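# Unload three sand cores from mould onto plywood

## Task

Remove three sand cores from the mould: the elongated core with the rounded nose, plus the two upright bladed cores in the mould half on the robot's right side. Set all three down on the plywood boards next to the mould and release them. The remaining two cores must stay upright in the mould.

## Robot and tools

Robot: two arms, left_arm and right_arm, each with six joints and a two-finger gripper. Joint order in every row and every per-joint list is waist, shoulder, elbow, wrist pitch, wrist yaw, wrist roll. Nominal joint ranges (rad): waist -2.618 to 3.054, shoulder 0.000 to 3.142, elbow 0.000 to 3.142, wrist pitch -1.571 to 1.571, wrist yaw -1.571 to 1.571, wrist roll -2.094 to 2.094. The true end stops may sit up to 0.059 rad either side of these. A camera stand is fixed to the floor behind the arms. Cameras: cam_left_wrist and cam_right_wrist, both 896x504, one on each wrist.

Frames: the scene frame has its origin at table-top height, halfway between the nominal arm bases; +x points out over the table, +z up, and left_arm is on the +y side (image left/right does not follow arm names). Calibrated bases: left_arm at (+0.031, +0.345, 0) m, quat_wxyz (+1.000, 0, 0, +0.008); right_arm at (+0.030, -0.335, 0) m, quat_wxyz (+1.000, 0, 0, -0.014). Each gripper's reported end_effector_position (m) and end_effector_quat_wxyz are in that arm's own base frame; fixed cameras and the table use the scene frame. Reported hand poses can be a few cm off, more at long reach. The fingers point along the gripper's +z and open along its y; the reported point lies between the pads, about 1 cm short of the tips.

Row format (shared by execute_actions and move): one flat list of 14 numbers, each in [-1, 1], always covering both arms: left_arm's six joint values then its opening, then right_arm's six joint values then its opening. Joint values are offsets, not poses, measured from the Joint targets shown in the latest result (not from the previous row). Scale: 1.0 equals 2.224 rad for waist, shoulder and elbow, and 8.485 rad for the three wrist joints. The opening is absolute: +1 fully open, -1 closed; between those, the fingers go to where grip_measured reads that value. Sending 0 for an arm's joints re-commands its current targets; to keep a gripper unchanged, resend its present opening (0 would be a half-open command).

execute_actions(actions, cameras): actions is a list of actions; each action is a list of up to 15 rows, one row per 1/30 s step, and a short action repeats its final row to fill 15 steps. Every action counts from the targets at its own start, so repeating the same offset keeps moving further. An action asking any joint more than 0.059 rad beyond its range is rejected for both arms; a malformed action, or a first action failing that check, rejects the whole call. An empty list just reports state and images. cameras: list of names, null/omitted/["all"] for all, [] for none.

move(target, speed, blend, opening_speed, blocking, cameras): target is one 14-number row or a list of up to 15 rows; all offsets count from the same Joint targets at call time, not from the previous waypoint. Joints move in step, so grippers trace curves and do not avoid obstacles or each other. speed: rad/s for the joint with farthest to travel, 0.01 to 12.57, default 0.5; one value or one per waypoint. blend: rad of corner rounding at intermediate waypoints (default 0). opening_speed: rate of the opening command per second on the -1..+1 scale, at least 0.2; use it to close gently. blocking=false returns after about 0.5 s while the move continues. Paths take at least 0.5 s and are cut short past 10 s. The result ends with a move: line: done, off_target (resting over 0.035 rad from target), moving, held, or fault, possibly naming arms, plus limits=held if steps were withheld. done/off_target say nothing about contact.

wait(seconds 0 to 10, cameras): the scene runs, arms hold their commands; a running move continues. stop(cameras): brakes a running move. zoom_image(camera, region): enlarges [x0, y0, x1, y1] pixels (max 504x504) from the newest image of cam_left_wrist or cam_right_wrist. finished_scene(scene): ends the current scene, given its number; call nothing after it in that reply.

Results: Joint positions and Joint velocities per arm in joint order (rad, rad/s), then pad gap (m; 0.094 fully open); "within noise" means the arm is still. Joint targets are the reference for the next offsets. Joint torques are total drive output including gravity, positive toward larger angle, with per-unit offsets; joints 1-3 wrap at ±28 N m. grip_measured uses the opening scale and reads slightly wide when empty; grip_effort_nm is motor effort (negative closing) and is not pad force. Lines to watch: "joint sent to its limit", "joint command not followed" (clearance check altered targets), MOTOR HOT, OVER-TEMPERATURE FAULT (arm folds and idles; at 100 °C it drops). Per step a joint target may lead its measured angle by at most 0.339 rad (big joints) or 2.2 rad (wrist), and targets putting the gripper over 200 mm from its current spot are scaled back.

Gripping: pads squeeze about 50-64 N each; force limit is reached roughly 0.05 below the touch reading (0.11+ for small or round parts). Release by commanding well above grip_measured. Sand cores may crumble, so close slowly.

Avoid: dropping cores or releasing them while moving, knocking over the two cores that stay, fast impacts with the mould, table or stand, arms touching each other or one gripper closing on the other's fingers, strain on camera cables, and anything leaving or left off the table. Long stretched holds or pushing into unreachable poses heat motors. To end a push, command targets back past the measured positions. Loose objects may occasionally be nudged by disturbances.

Each tool is called after "Call:" as a command line: name --argument value for each argument, lists and objects as JSON in quotes; but a table of rows of numbers goes row by row, as --pt "numbers of a row", without its own name.

## Session

Call:
execute_actions --actions '[]'

Scene clock: 0.00 s.
left_arm: end_effector_position=(+0.3628, -0.0246, +0.2018) grip_measured=+1.000 grip_effort_nm=n/a end_effector_quat_wxyz=(+0.567, -0.059, +0.819, -0.064) | right_arm: end_effector_position=(+0.3464, +0.0128, +0.2780) grip_measured=+1.000 grip_effort_nm=n/a end_effector_quat_wxyz=(+0.512, -0.227, +0.829, +0.002)
Joint positions: left_arm=[-0.096 1.023 0.565 0.102 -0.051 -0.204 0.094] | right_arm=[-0.157 1.051 1.019 -0.506 -0.374 -0.477 0.094]
Joint velocities: within noise
Joint torques (N m): no reading
Heat: left arm: 32 °C; right arm: 36 °C.
Joint targets: left_arm=[-0.096 1.015 0.574 0.108 -0.052 -0.203] | right_arm=[-0.157 1.043 1.031 -0.504 -0.378 -0.476]
Tool commands: left_gripper/opening=+1.0 right_gripper/opening=+1.0

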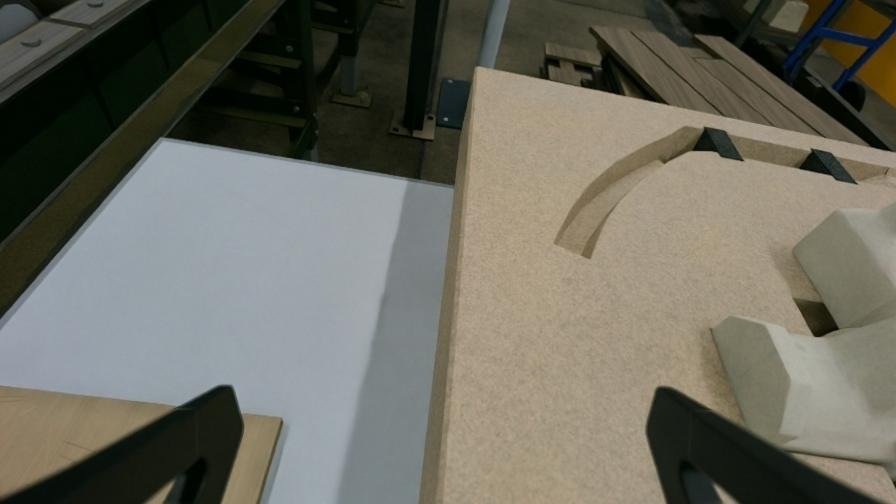

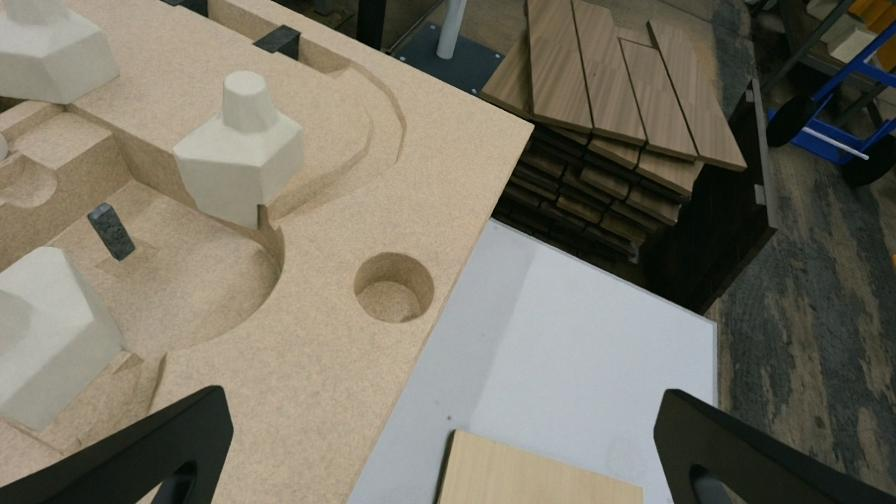

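Call:
move --target '[-0.137,0.0832,0.4613,-0.1895,0.0061,0.0239,1,0.25,0.0706,0.2558,-0.1174,0.0445,0.0561,1]' --speed 0.8

Scene clock: 13.87 s.
left_arm: end_effector_position=(+0.2220, -0.0896, +0.2874) grip_measured=+1.000 grip_effort_nm=0.027 end_effector_quat_wxyz=(+0.226, +0.186, +0.955, -0.042) | right_arm: end_effector_position=(+0.2216, +0.0940, +0.2860) grip_measured=+1.000 grip_effort_nm=0.022 end_effector_quat_wxyz=(+0.224, -0.194, +0.954, +0.047)
Joint positions: left_arm=[-0.393 1.194 1.579 -1.492 -0.007 -0.006 0.094] | right_arm=[0.392 1.196 1.573 -1.486 -0.006 -0.008 0.094]
Joint velocities: within noise
Joint torques (N m): left_arm=[-0.51 -1.57 6.04 1.25 0.11 0.02] | right_arm=[0.61 -1.7 6.91 0.66 0.05 0.05]
Heat: left arm: 34 °C; right arm: 37 °C.
Joint targets: left_arm=[-0.400 1.200 1.600 -1.500 0.000 0.000] | right_arm=[0.399 1.200 1.600 -1.501 0.000 0.000]
move: done

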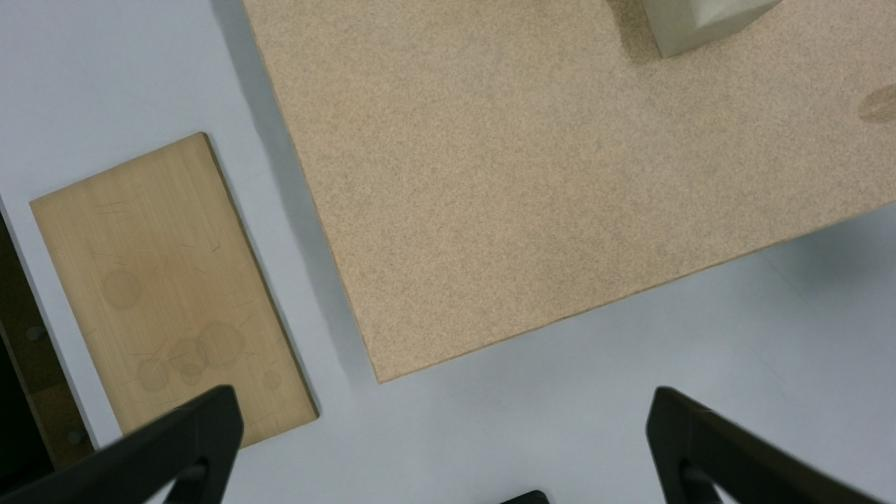

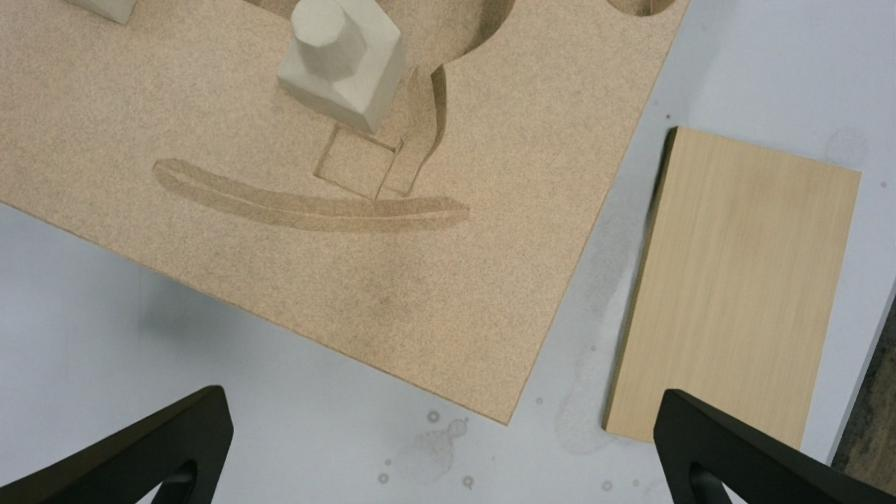

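Call:
move --target '[0.09,0.15,0.05,0.04,0,0,1,-0.09,0.15,0.05,0.04,0,0,1]' --speed 0.8

Call:
move --target '[0.045,0.15,0,0.0,0,0,1,-0.045,0.15,0,0.0,0,0,1]' --speed 0.8

Scene clock: 21.17 s.
left_arm: end_effector_position=(+0.3669, -0.0740, +0.2641) grip_measured=+1.000 grip_effort_nm=0.027 end_effector_quat_wxyz=(+0.268, +0.095, +0.958, -0.026) | right_arm: end_effector_position=(+0.3651, +0.0759, +0.2610) grip_measured=+1.000 grip_effort_nm=0.027 end_effector_quat_wxyz=(+0.262, -0.101, +0.959, +0.027)
Joint positions: left_arm=[-0.203 1.537 1.687 -1.175 -0.004 -0.005 0.094] | right_arm=[0.201 1.539 1.683 -1.181 -0.002 -0.007 0.094]
Joint velocities: within noise
Joint torques (N m): left_arm=[0.25 -5.71 6.95 1.6 0.06 0] | right_arm=[-0.21 -5.89 7.75 1.15 0.01 0.04]
Heat: left arm: 35 °C; right arm: 37 °C.
Joint targets: left_arm=[-0.200 1.534 1.712 -1.160 0.000 0.000] | right_arm=[0.199 1.534 1.711 -1.161 -0.001 0.000]
move: done

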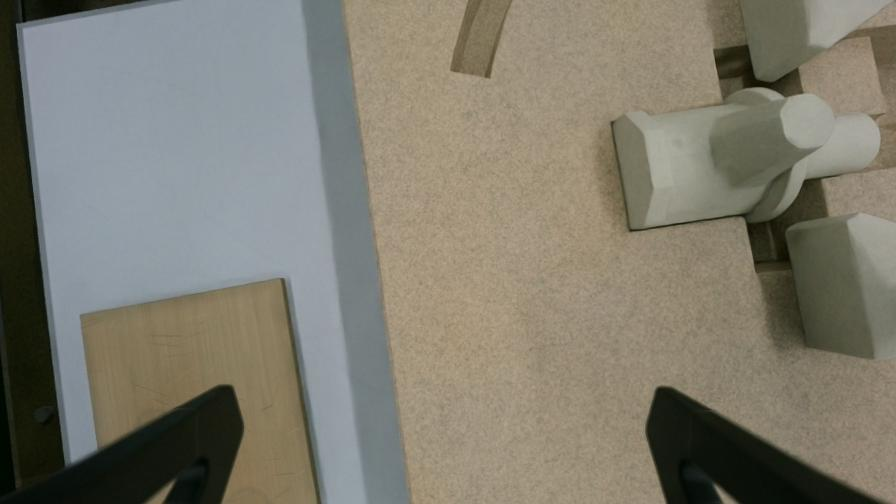

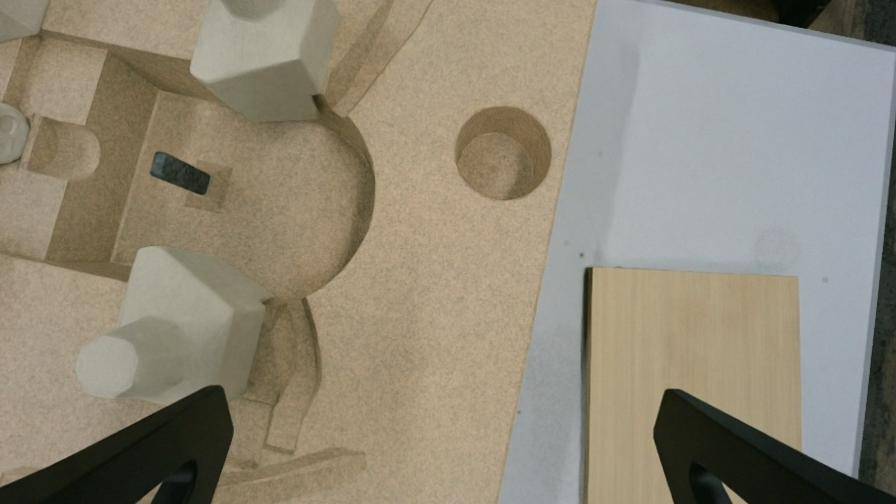

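Scene clock: 22.07 s.
left_arm: end_effector_position=(+0.4058, -0.0401, +0.1453) grip_measured=+1.000 grip_effort_nm=0.032 end_effector_quat_wxyz=(+0.118, +0.048, +0.992, -0.005) | right_arm: end_effector_position=(+0.4037, +0.0418, +0.1431) grip_measured=+1.000 grip_effort_nm=0.027 end_effector_quat_wxyz=(+0.112, -0.053, +0.992, +0.006)
Joint positions: left_arm=[-0.102 1.87 1.701 -1.166 -0.003 -0.005 0.094] | right_arm=[0.1 1.872 1.698 -1.172 -0.001 -0.007 0.094]
Joint velocities: within noise
Joint torques (N m): left_arm=[0.2 -8.31 5.7 0.95 0.07 0.01] | right_arm=[-0.16 -8.44 6.48 0.59 0.01 0.04]
Heat: left arm: 35 °C; right arm: 37 °C.
Joint targets: left_arm=[-0.100 1.868 1.711 -1.161 0.000 0.000] | right_arm=[0.099 1.867 1.712 -1.161 -0.001 0.000]
move: done

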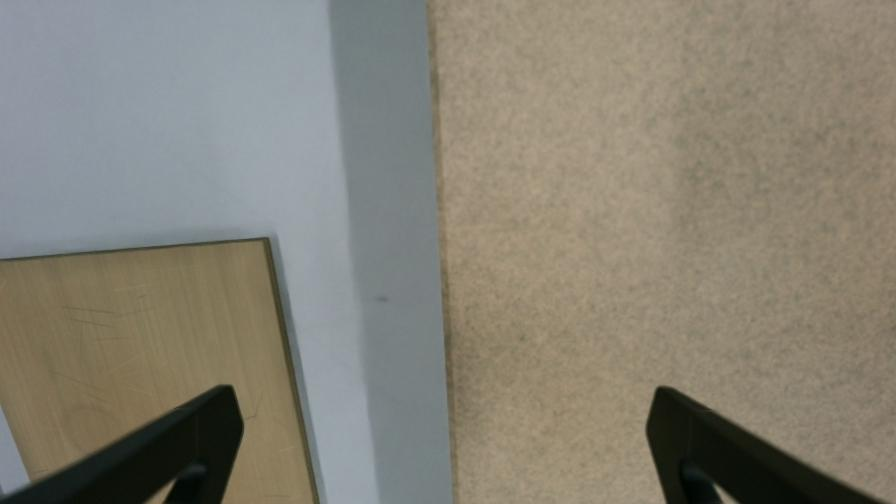

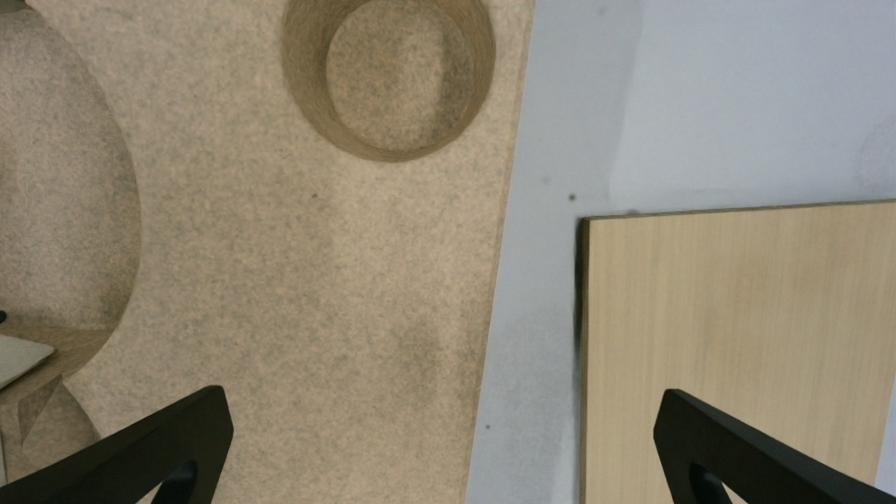

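Call:
move --target '[0,0.0144,0.1495,-0.0374,0,0,1,0,0.0144,0.1495,-0.0374,0,0,1]' --speed 0.8

Call:
move --target '[0,0.0144,0.1495,-0.0,0,0,1,0,0.0144,0.1495,-0.0,0,0,1]' --speed 0.8

Scene clock: 49.77 s.
left_arm: end_effector_position=(+0.3932, -0.0388, +0.2208) grip_measured=+1.000 grip_effort_nm=0.027 end_effector_quat_wxyz=(+0.121, +0.048, +0.991, -0.005) | right_arm: end_effector_position=(+0.3948, +0.0410, +0.2181) grip_measured=+1.000 grip_effort_nm=0.027 end_effector_quat_wxyz=(+0.120, -0.053, +0.991, +0.006)
Joint positions: left_arm=[-0.102 1.883 2.025 -1.47 -0.003 -0.005 0.094] | right_arm=[0.1 1.888 2.021 -1.463 -0.001 -0.007 0.094]
Joint velocities: within noise
Joint torques (N m): left_arm=[0.21 -6.74 6.19 0.83 0.05 0] | right_arm=[-0.17 -7.04 6.89 0.36 0 0.04]
Heat: left arm: 37 °C; right arm: 37 °C.
Joint targets: left_arm=[-0.100 1.900 2.044 -1.478 0.000 0.000] | right_arm=[0.099 1.900 2.044 -1.478 0.000 0.000]
move: done

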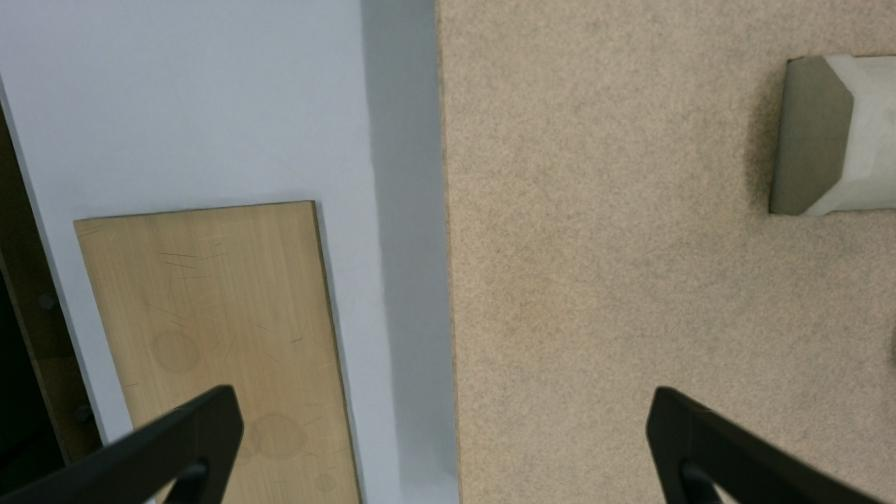

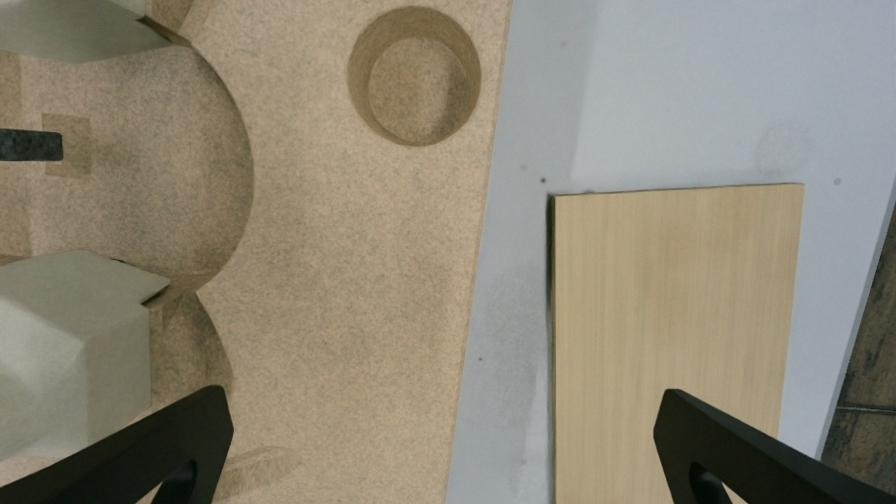

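Scene clock: 50.87 s.
left_arm: end_effector_position=(+0.4307, -0.0427, +0.3121) grip_measured=+1.000 grip_effort_nm=0.032 end_effector_quat_wxyz=(+0.267, +0.047, +0.963, -0.013) | right_arm: end_effector_position=(+0.4323, +0.0447, +0.3095) grip_measured=+1.000 grip_effort_nm=0.027 end_effector_quat_wxyz=(+0.265, -0.052, +0.963, +0.013)
Joint positions: left_arm=[-0.102 1.914 2.361 -1.477 -0.003 -0.005 0.094] | right_arm=[0.1 1.92 2.358 -1.473 -0.001 -0.007 0.094]
Joint velocities: within noise
Joint torques (N m): left_arm=[0.13 -6.61 5.42 1.44 0.04 0] | right_arm=[-0.14 -6.86 6.15 0.87 0.01 0.04]
Heat: left arm: 37 °C; right arm: 37 °C.
Joint targets: left_arm=[-0.100 1.932 2.377 -1.478 0.000 0.000] | right_arm=[0.099 1.931 2.376 -1.479 0.000 0.000]
move: done

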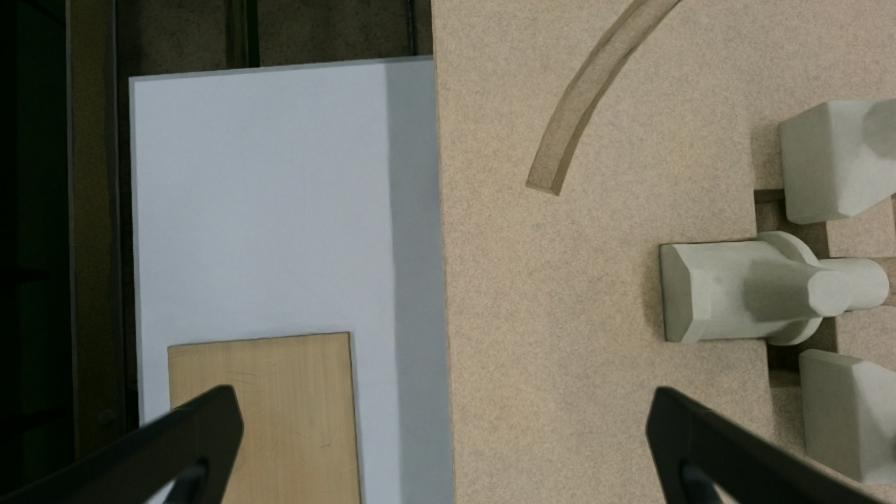

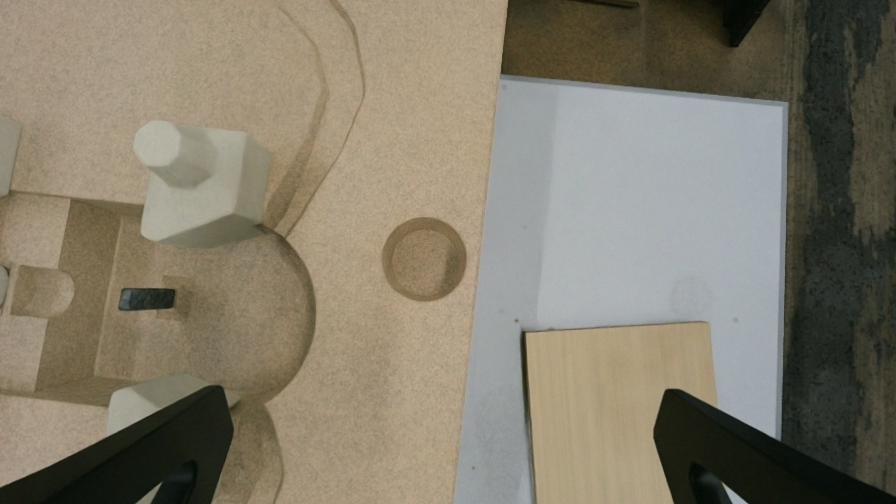

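Call:
move --target '[-0.2023,-0.5764,-0.647,0.0931,0,0,1,0.1578,-0.576,-0.6466,0.0932,0,0,1]' --speed 1

Scene clock: 84.63 s.
left_arm: end_effector_position=(+0.2218, -0.1322, +0.3047) grip_measured=+1.000 grip_effort_nm=0.037 end_effector_quat_wxyz=(+0.524, +0.222, +0.809, -0.147) | right_arm: end_effector_position=(+0.2322, +0.1115, +0.3043) grip_measured=+1.000 grip_effort_nm=0.027 end_effector_quat_wxyz=(+0.530, -0.187, +0.819, +0.118)
Joint positions: left_arm=[-0.542 0.659 0.945 -0.706 -0.001 -0.005 0.094] | right_arm=[0.443 0.658 0.947 -0.712 -0.001 -0.007 0.094]
Joint velocities: within noise
Joint torques (N m): left_arm=[-0.47 0.09 4.46 2.35 0.03 -0.03] | right_arm=[0.64 0.09 5.03 1.73 -0.02 0.04]
Heat: left arm: 36 °C; right arm: 38 °C.
Joint targets: left_arm=[-0.550 0.650 0.937 -0.688 0.000 0.000] | right_arm=[0.450 0.650 0.938 -0.688 -0.001 0.000]
move: done

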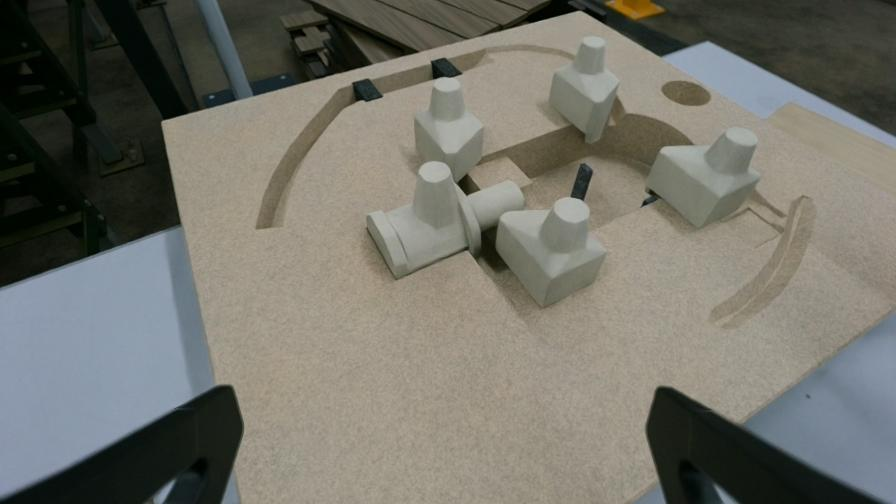

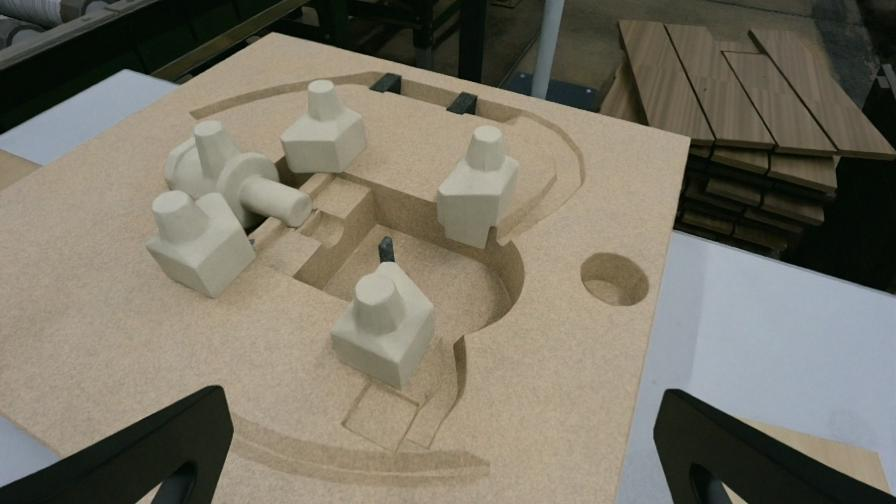

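Call:
zoom_image --camera "cam_right_wrist" --region '[120, 60, 560, 400]'

Call:
zoom_image --camera "cam_left_wrist" --region '[350, 20, 800, 340]'

Scaled by 1.145.

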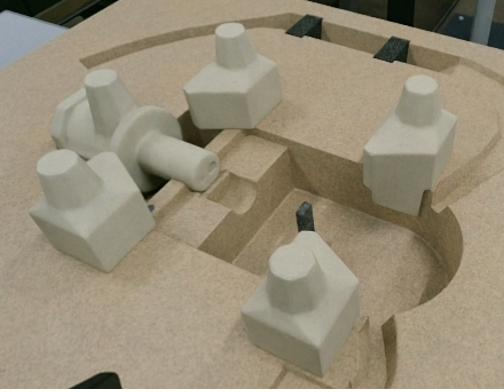

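Scaled by 1.120.

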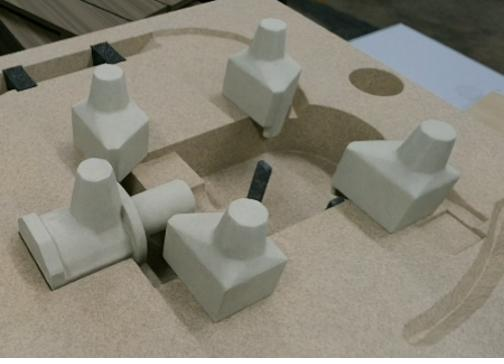

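Call:
move --target '[0.0136,0.6123,0.5101,-0.0438,0,0,1,0.0472,0.5265,0.4582,-0.0823,0,0,1]' --speed 0.9

Scene clock: 130.03 s.
left_arm: end_effector_position=(+0.4379, -0.2533, +0.2153) grip_measured=+1.000 grip_effort_nm=0.027 end_effector_quat_wxyz=(+0.265, +0.248, +0.929, -0.072) | right_arm: end_effector_position=(+0.3387, +0.2089, +0.2224) grip_measured=+1.000 grip_effort_nm=0.027 end_effector_quat_wxyz=(+0.148, -0.271, +0.950, +0.042)
Joint positions: left_arm=[-0.527 2.006 2.047 -1.055 -0.001 -0.005 0.094] | right_arm=[0.55 1.819 1.929 -1.371 -0.001 -0.007 0.094]
Joint velocities: within noise
Joint torques (N m): left_arm=[0.61 -9.09 7.31 1.41 0.03 0.01] | right_arm=[0.44 -7.35 7.54 0.43 0 0.05]
Heat: left arm: 37 °C; right arm: 39 °C.
Joint targets: left_arm=[-0.520 2.012 2.072 -1.060 0.000 0.000] | right_arm=[0.555 1.822 1.957 -1.386 -0.001 0.000]
move: done

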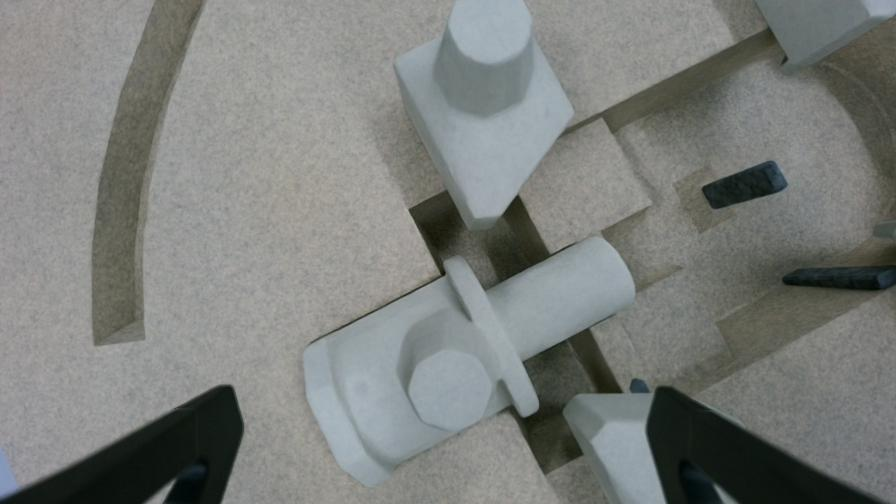

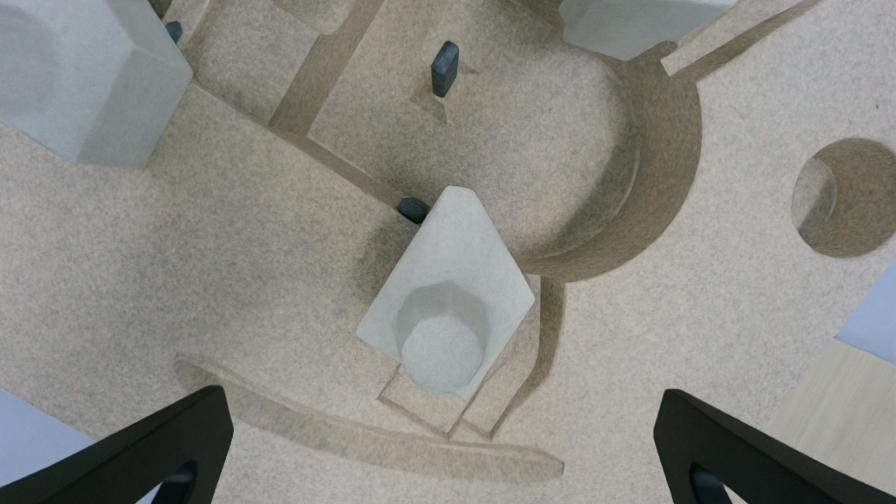

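Call:
move --target '[0,0,0,0,0,0.1273,0.2,0,0.0328,-0.0773,0.0113,0,0,0.6]' --speed 0.5

Scene clock: 155.53 s.
left_arm: end_effector_position=(+0.4377, -0.2533, +0.2152) grip_measured=+0.202 grip_effort_nm=-0.081 end_effector_quat_wxyz=(+0.264, +0.690, +0.670, +0.075) | right_arm: end_effector_position=(+0.3348, +0.2065, +0.1610) grip_measured=+0.603 grip_effort_nm=-0.125 end_effector_quat_wxyz=(+0.083, -0.274, +0.958, +0.024)
Joint positions: left_arm=[-0.527 2.006 2.047 -1.056 -0.001 1.074 0.056] | right_arm=[0.55 1.882 1.793 -1.308 -0.001 -0.007 0.075]
Joint velocities: within noise
Joint torques (N m): left_arm=[0.58 -9.13 7.24 1.42 0.03 -0.02] | right_arm=[0.46 -7.2 4.77 0.53 -0.01 0.03]
Heat: left arm: 36 °C; right arm: 37 °C.
Joint targets: left_arm=[-0.520 2.012 2.072 -1.060 0.000 1.080] | right_arm=[0.555 1.895 1.785 -1.290 -0.001 0.000]
move: done

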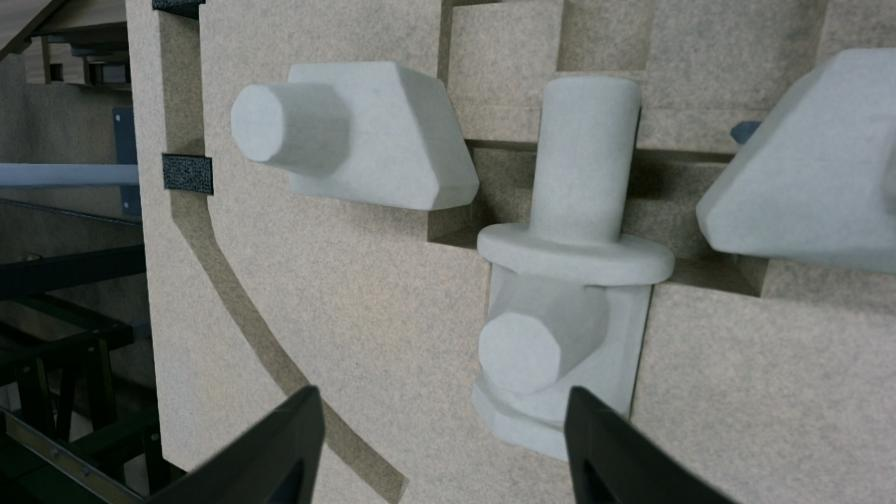

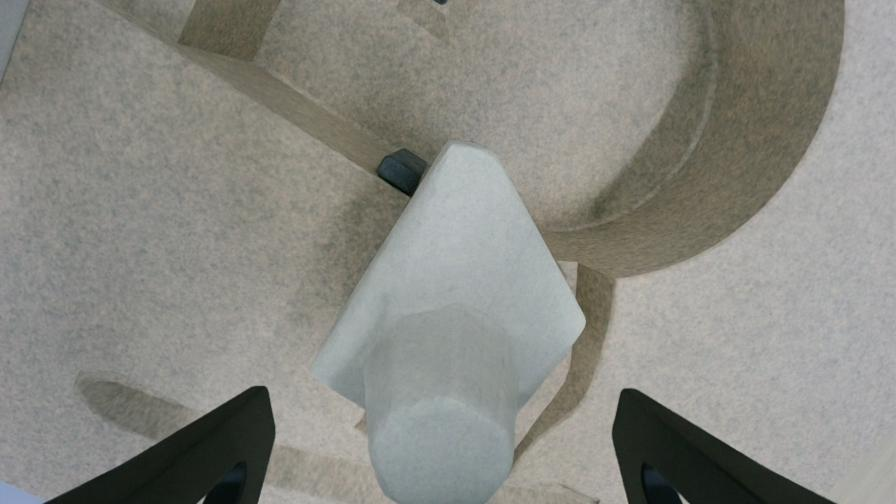

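Call:
move --target '[0,0.1358,0.1527,-0.0398,0,0,0.2,0,0.0049,-0.0166,0.0057,0,0,0.6]' --speed 0.4

Scene clock: 164.37 s.
left_arm: end_effector_position=(+0.4341, -0.2512, +0.1586) grip_measured=+0.202 grip_effort_nm=-0.081 end_effector_quat_wxyz=(+0.134, +0.711, +0.689, +0.038) | right_arm: end_effector_position=(+0.3385, +0.2088, +0.1489) grip_measured=+0.603 grip_effort_nm=-0.129 end_effector_quat_wxyz=(+0.084, -0.273, +0.958, +0.024)
Joint positions: left_arm=[-0.527 2.293 2.387 -1.386 -0.001 1.075 0.056] | right_arm=[0.55 1.892 1.757 -1.26 -0.001 -0.007 0.075]
Joint velocities: within noise
Joint torques (N m): left_arm=[0.62 -9.54 6.68 0.88 0.05 -0.02] | right_arm=[0.43 -7.17 4.75 0.57 0 0.04]
Heat: left arm: 37 °C; right arm: 38 °C.
Joint targets: left_arm=[-0.520 2.313 2.412 -1.397 0.000 1.080] | right_arm=[0.555 1.906 1.748 -1.242 -0.001 0.000]
move: done

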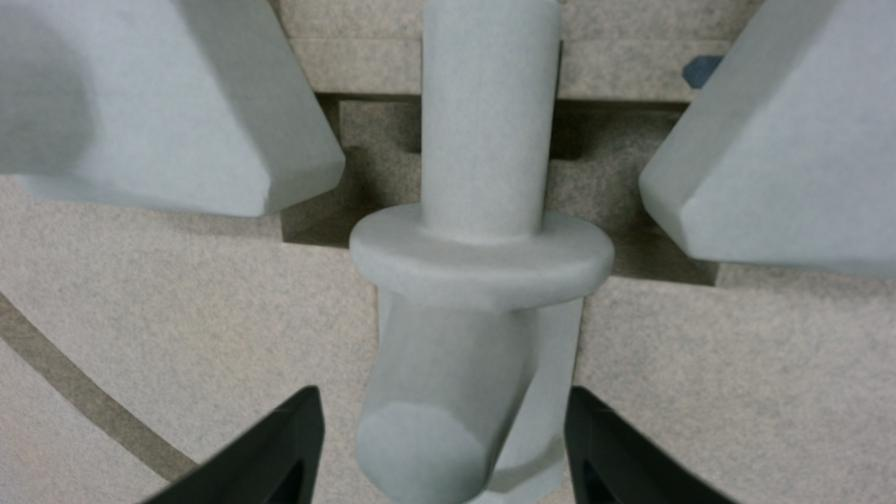

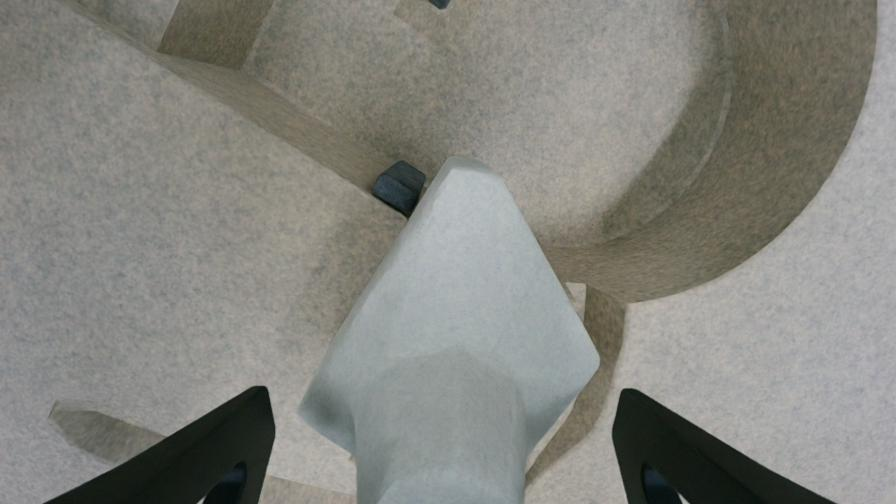

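Call:
move --target '[0,0.0066,0,0,0,0,0.2,0,0,0,0,0,0,0.4]' --speed 0.3 --cameras '[]'

Call:
move --target '[0,0,0,0,0,0,-0.7,0,0,0,0,0,0,-0.7]' --opening_speed 0.7

Scene clock: 170.20 s.
left_arm: end_effector_position=(+0.4343, -0.2512, +0.1532) grip_measured=+0.202 grip_effort_nm=-0.085 end_effector_quat_wxyz=(+0.128, +0.712, +0.690, +0.036) | right_arm: end_effector_position=(+0.3388, +0.2090, +0.1489) grip_measured=+0.403 grip_effort_nm=-0.125 end_effector_quat_wxyz=(+0.085, -0.273, +0.958, +0.024)
Joint positions: left_arm=[-0.527 2.304 2.387 -1.387 -0.001 1.075 0.056] | right_arm=[0.55 1.892 1.757 -1.259 -0.001 -0.007 0.066]
Joint velocities: within noise
Joint torques (N m): left_arm=[0.55 -9.39 6.74 0.83 0.04 0] | right_arm=[0.46 -7.21 4.75 0.56 0 0.04]
Heat: left arm: 36 °C; right arm: 38 °C.
Joint targets: left_arm=[-0.520 2.328 2.412 -1.397 0.000 1.080] | right_arm=[0.555 1.906 1.748 -1.242 -0.001 0.000]
move: done
No camera images: "cameras" was empty.

Scene clock: 172.00 s.
left_arm: end_effector_position=(+0.4346, -0.2512, +0.1535) grip_measured=-0.270 grip_effort_nm=-0.994 end_effector_quat_wxyz=(+0.128, +0.712, +0.690, +0.037) | right_arm: end_effector_position=(+0.3385, +0.2099, +0.1490) grip_measured=-0.259 grip_effort_nm=-1.009 end_effector_quat_wxyz=(+0.085, -0.275, +0.957, +0.024)
Joint positions: left_arm=[-0.527 2.304 2.388 -1.387 -0.002 1.075 0.034] | right_arm=[0.552 1.892 1.757 -1.258 -0.001 -0.007 0.035]
Joint velocities: within noise
Joint torques (N m): left_arm=[0.53 -9.43 6.67 0.84 0.05 0] | right_arm=[0.2 -7.17 4.75 0.55 -0.01 0.04]
Heat: left arm: 36 °C; right arm: 38 °C.
Joint targets: left_arm=[-0.520 2.328 2.412 -1.397 0.000 1.080] | right_arm=[0.555 1.906 1.748 -1.242 -0.001 0.000]
move: done

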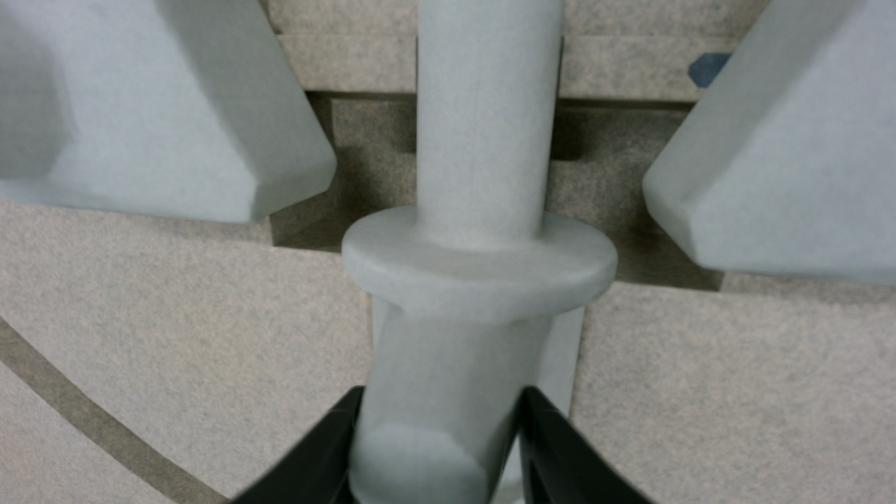

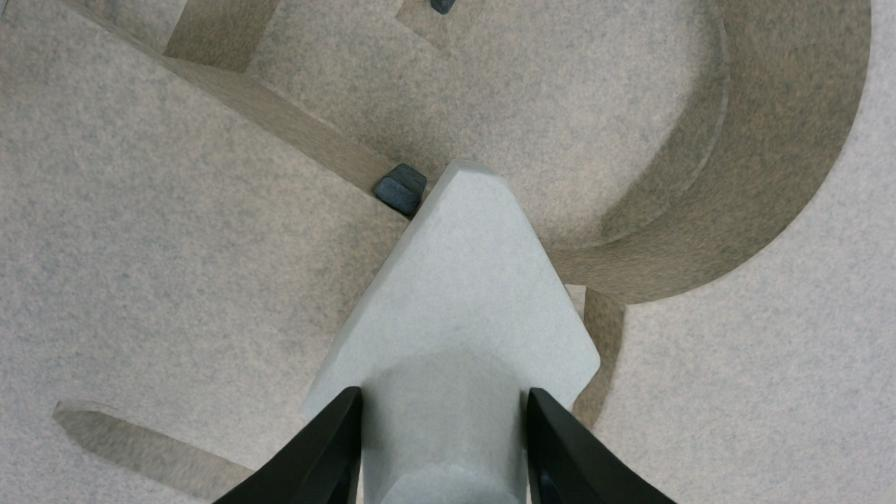

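Call:
move --target '[0,0.0313,0.0908,-0.0156,0,0,-0.7,0,0.0261,0.146,-0.0315,0,0,-0.7]' --speed 0.25

Scene clock: 183.00 s.
left_arm: end_effector_position=(+0.4358, -0.2517, +0.1553) grip_measured=-0.273 grip_effort_nm=-1.004 end_effector_quat_wxyz=(+0.112, +0.713, +0.691, +0.033) | right_arm: end_effector_position=(+0.3353, +0.2079, +0.1922) grip_measured=-0.262 grip_effort_nm=-1.009 end_effector_quat_wxyz=(+0.066, -0.275, +0.959, +0.019)
Joint positions: left_arm=[-0.527 2.397 2.571 -1.51 -0.003 1.075 0.034] | right_arm=[0.552 1.96 2.032 -1.505 -0.001 -0.007 0.035]
Joint velocities: within noise
Joint torques (N m): left_arm=[0.58 -11.48 8.03 0.68 0.07 0.01] | right_arm=[0.2 -8.23 8.39 0.29 -0.01 0.04]
Heat: left arm: 36 °C; right arm: 38 °C.
Joint targets: left_arm=[-0.520 2.398 2.614 -1.530 0.000 1.080] | right_arm=[0.555 1.963 2.073 -1.509 -0.001 0.000]
move: off_target (left_arm, right_arm); left_arm: the elbow is farthest, 0.043 rad from its target; right_arm: the elbow is farthest, 0.040 rad from its target

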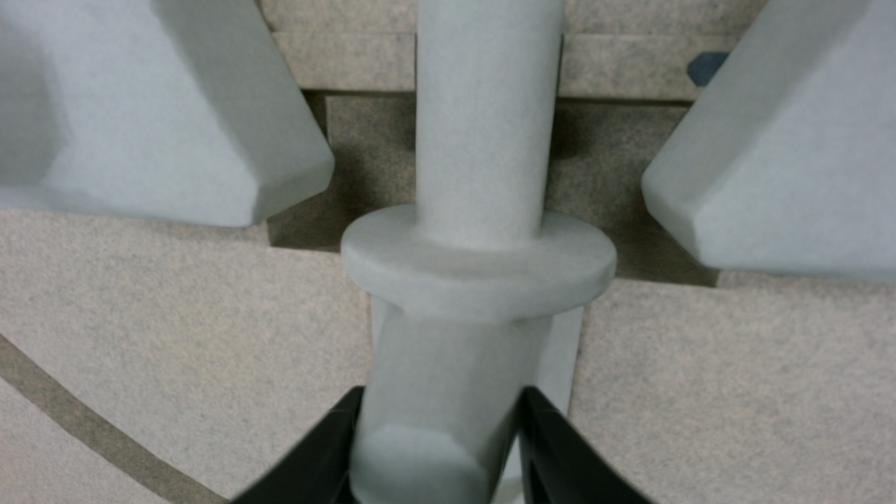

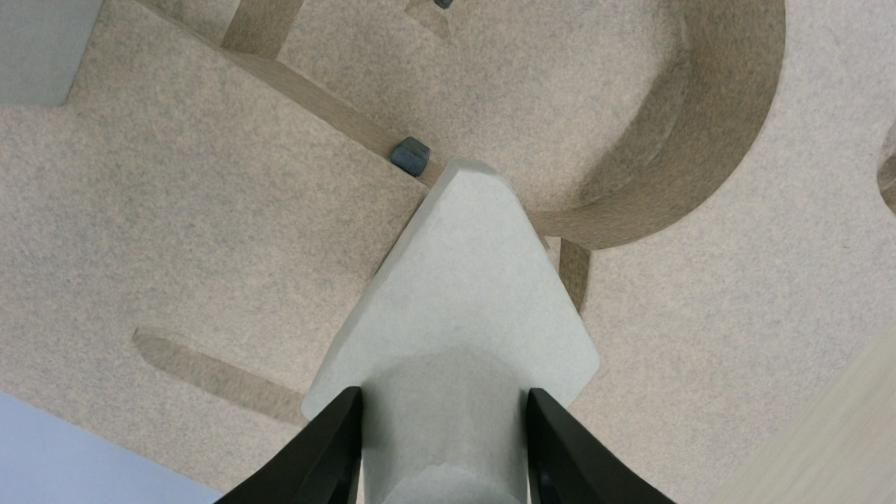

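Call:
move --target '[0,-0.1254,-0.107,0.0262,0,0,-0.7,0,-0.0502,0.0092,-0.0015,0,0,-0.7]' --speed 0.3

Scene clock: 194.00 s.
left_arm: end_effector_position=(+0.4299, -0.2483, +0.1954) grip_measured=-0.273 grip_effort_nm=-0.999 end_effector_quat_wxyz=(+0.172, +0.706, +0.685, +0.050) | right_arm: end_effector_position=(+0.3298, +0.2045, +0.2198) grip_measured=-0.262 grip_effort_nm=-1.004 end_effector_quat_wxyz=(+0.096, -0.274, +0.956, +0.027)
Joint positions: left_arm=[-0.527 2.202 2.362 -1.37 -0.003 1.075 0.034] | right_arm=[0.552 1.9 2.054 -1.525 -0.001 -0.007 0.035]
Joint velocities: within noise
Joint torques (N m): left_arm=[0.54 -16.91 5.65 1.81 0.05 0] | right_arm=[0.2 -11.96 8.18 0.44 -0.01 0.04]
Heat: left arm: 42 °C; right arm: 41 °C.
Joint targets: left_arm=[-0.520 2.119 2.376 -1.308 0.000 1.080] | right_arm=[0.555 1.852 2.094 -1.522 -0.001 0.000]
move: off_target (left_arm, right_arm); left_arm: the shoulder is farthest, 0.083 rad from its target; right_arm: the shoulder is farthest, 0.049 rad from its target

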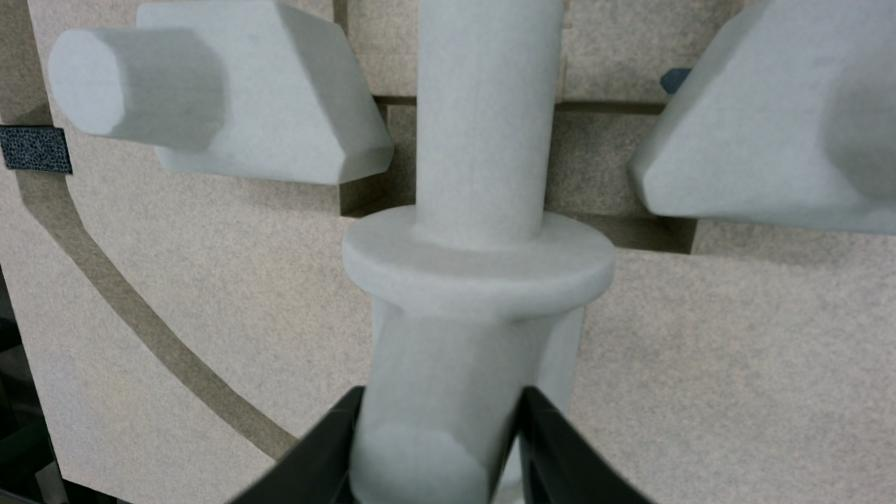

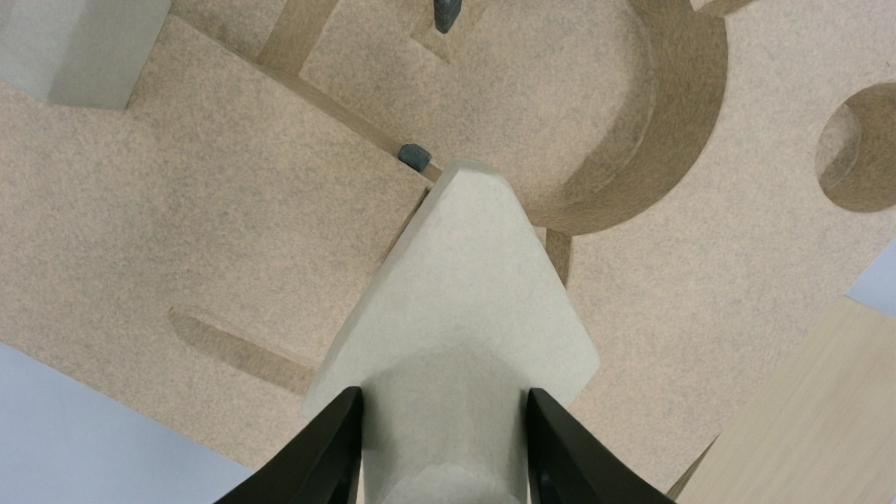

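Call:
move --target '[0,-0.1754,-0.1262,-0.0304,0,0,-0.7,0,-0.0553,0.0,-0.0052,0,0,-0.7]' --speed 0.4

Scene clock: 198.67 s.
left_arm: end_effector_position=(+0.3129, -0.1789, +0.2643) grip_measured=-0.273 grip_effort_nm=-0.994 end_effector_quat_wxyz=(+0.129, +0.711, +0.690, +0.041) | right_arm: end_effector_position=(+0.3058, +0.1897, +0.2616) grip_measured=-0.262 grip_effort_nm=-1.004 end_effector_quat_wxyz=(+0.132, -0.273, +0.952, +0.037)
Joint positions: left_arm=[-0.526 1.787 2.084 -1.596 -0.008 1.077 0.034] | right_arm=[0.552 1.774 2.054 -1.576 -0.001 -0.007 0.035]
Joint velocities: within noise
Joint torques (N m): left_arm=[0.54 -11.32 5.05 1.27 0.13 0] | right_arm=[0.2 -10.47 7.95 0.65 -0.01 0.04]
Heat: left arm: 44 °C; right arm: 42 °C.
Joint targets: left_arm=[-0.520 1.729 2.095 -1.565 0.000 1.080] | right_arm=[0.555 1.729 2.094 -1.566 -0.001 0.000]
move: off_target (left_arm, right_arm); left_arm: the shoulder is farthest, 0.058 rad from its target; right_arm: the shoulder is farthest, 0.045 rad from its target

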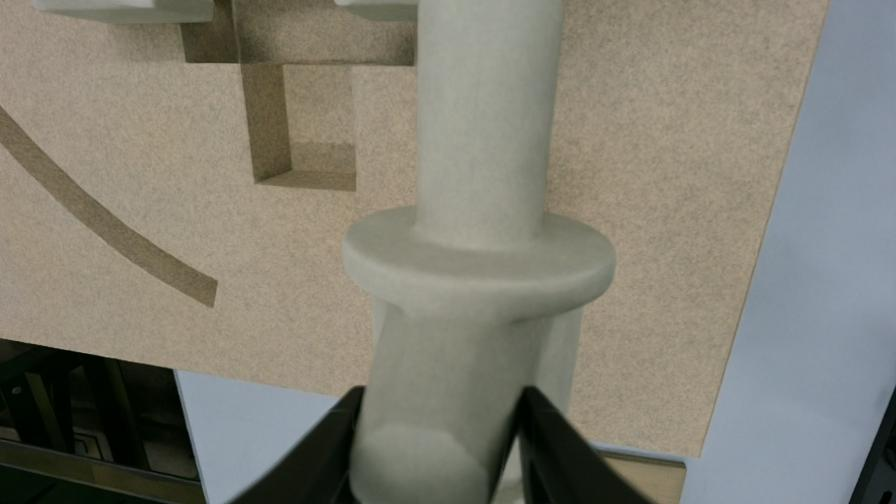

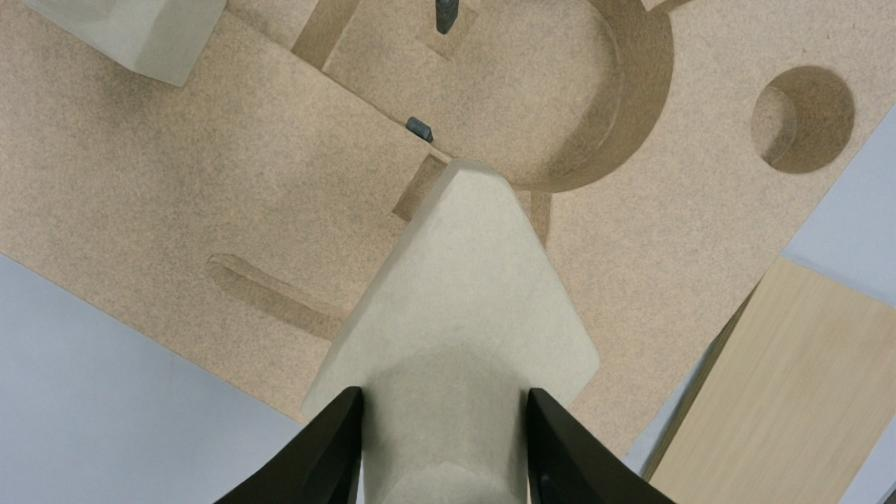

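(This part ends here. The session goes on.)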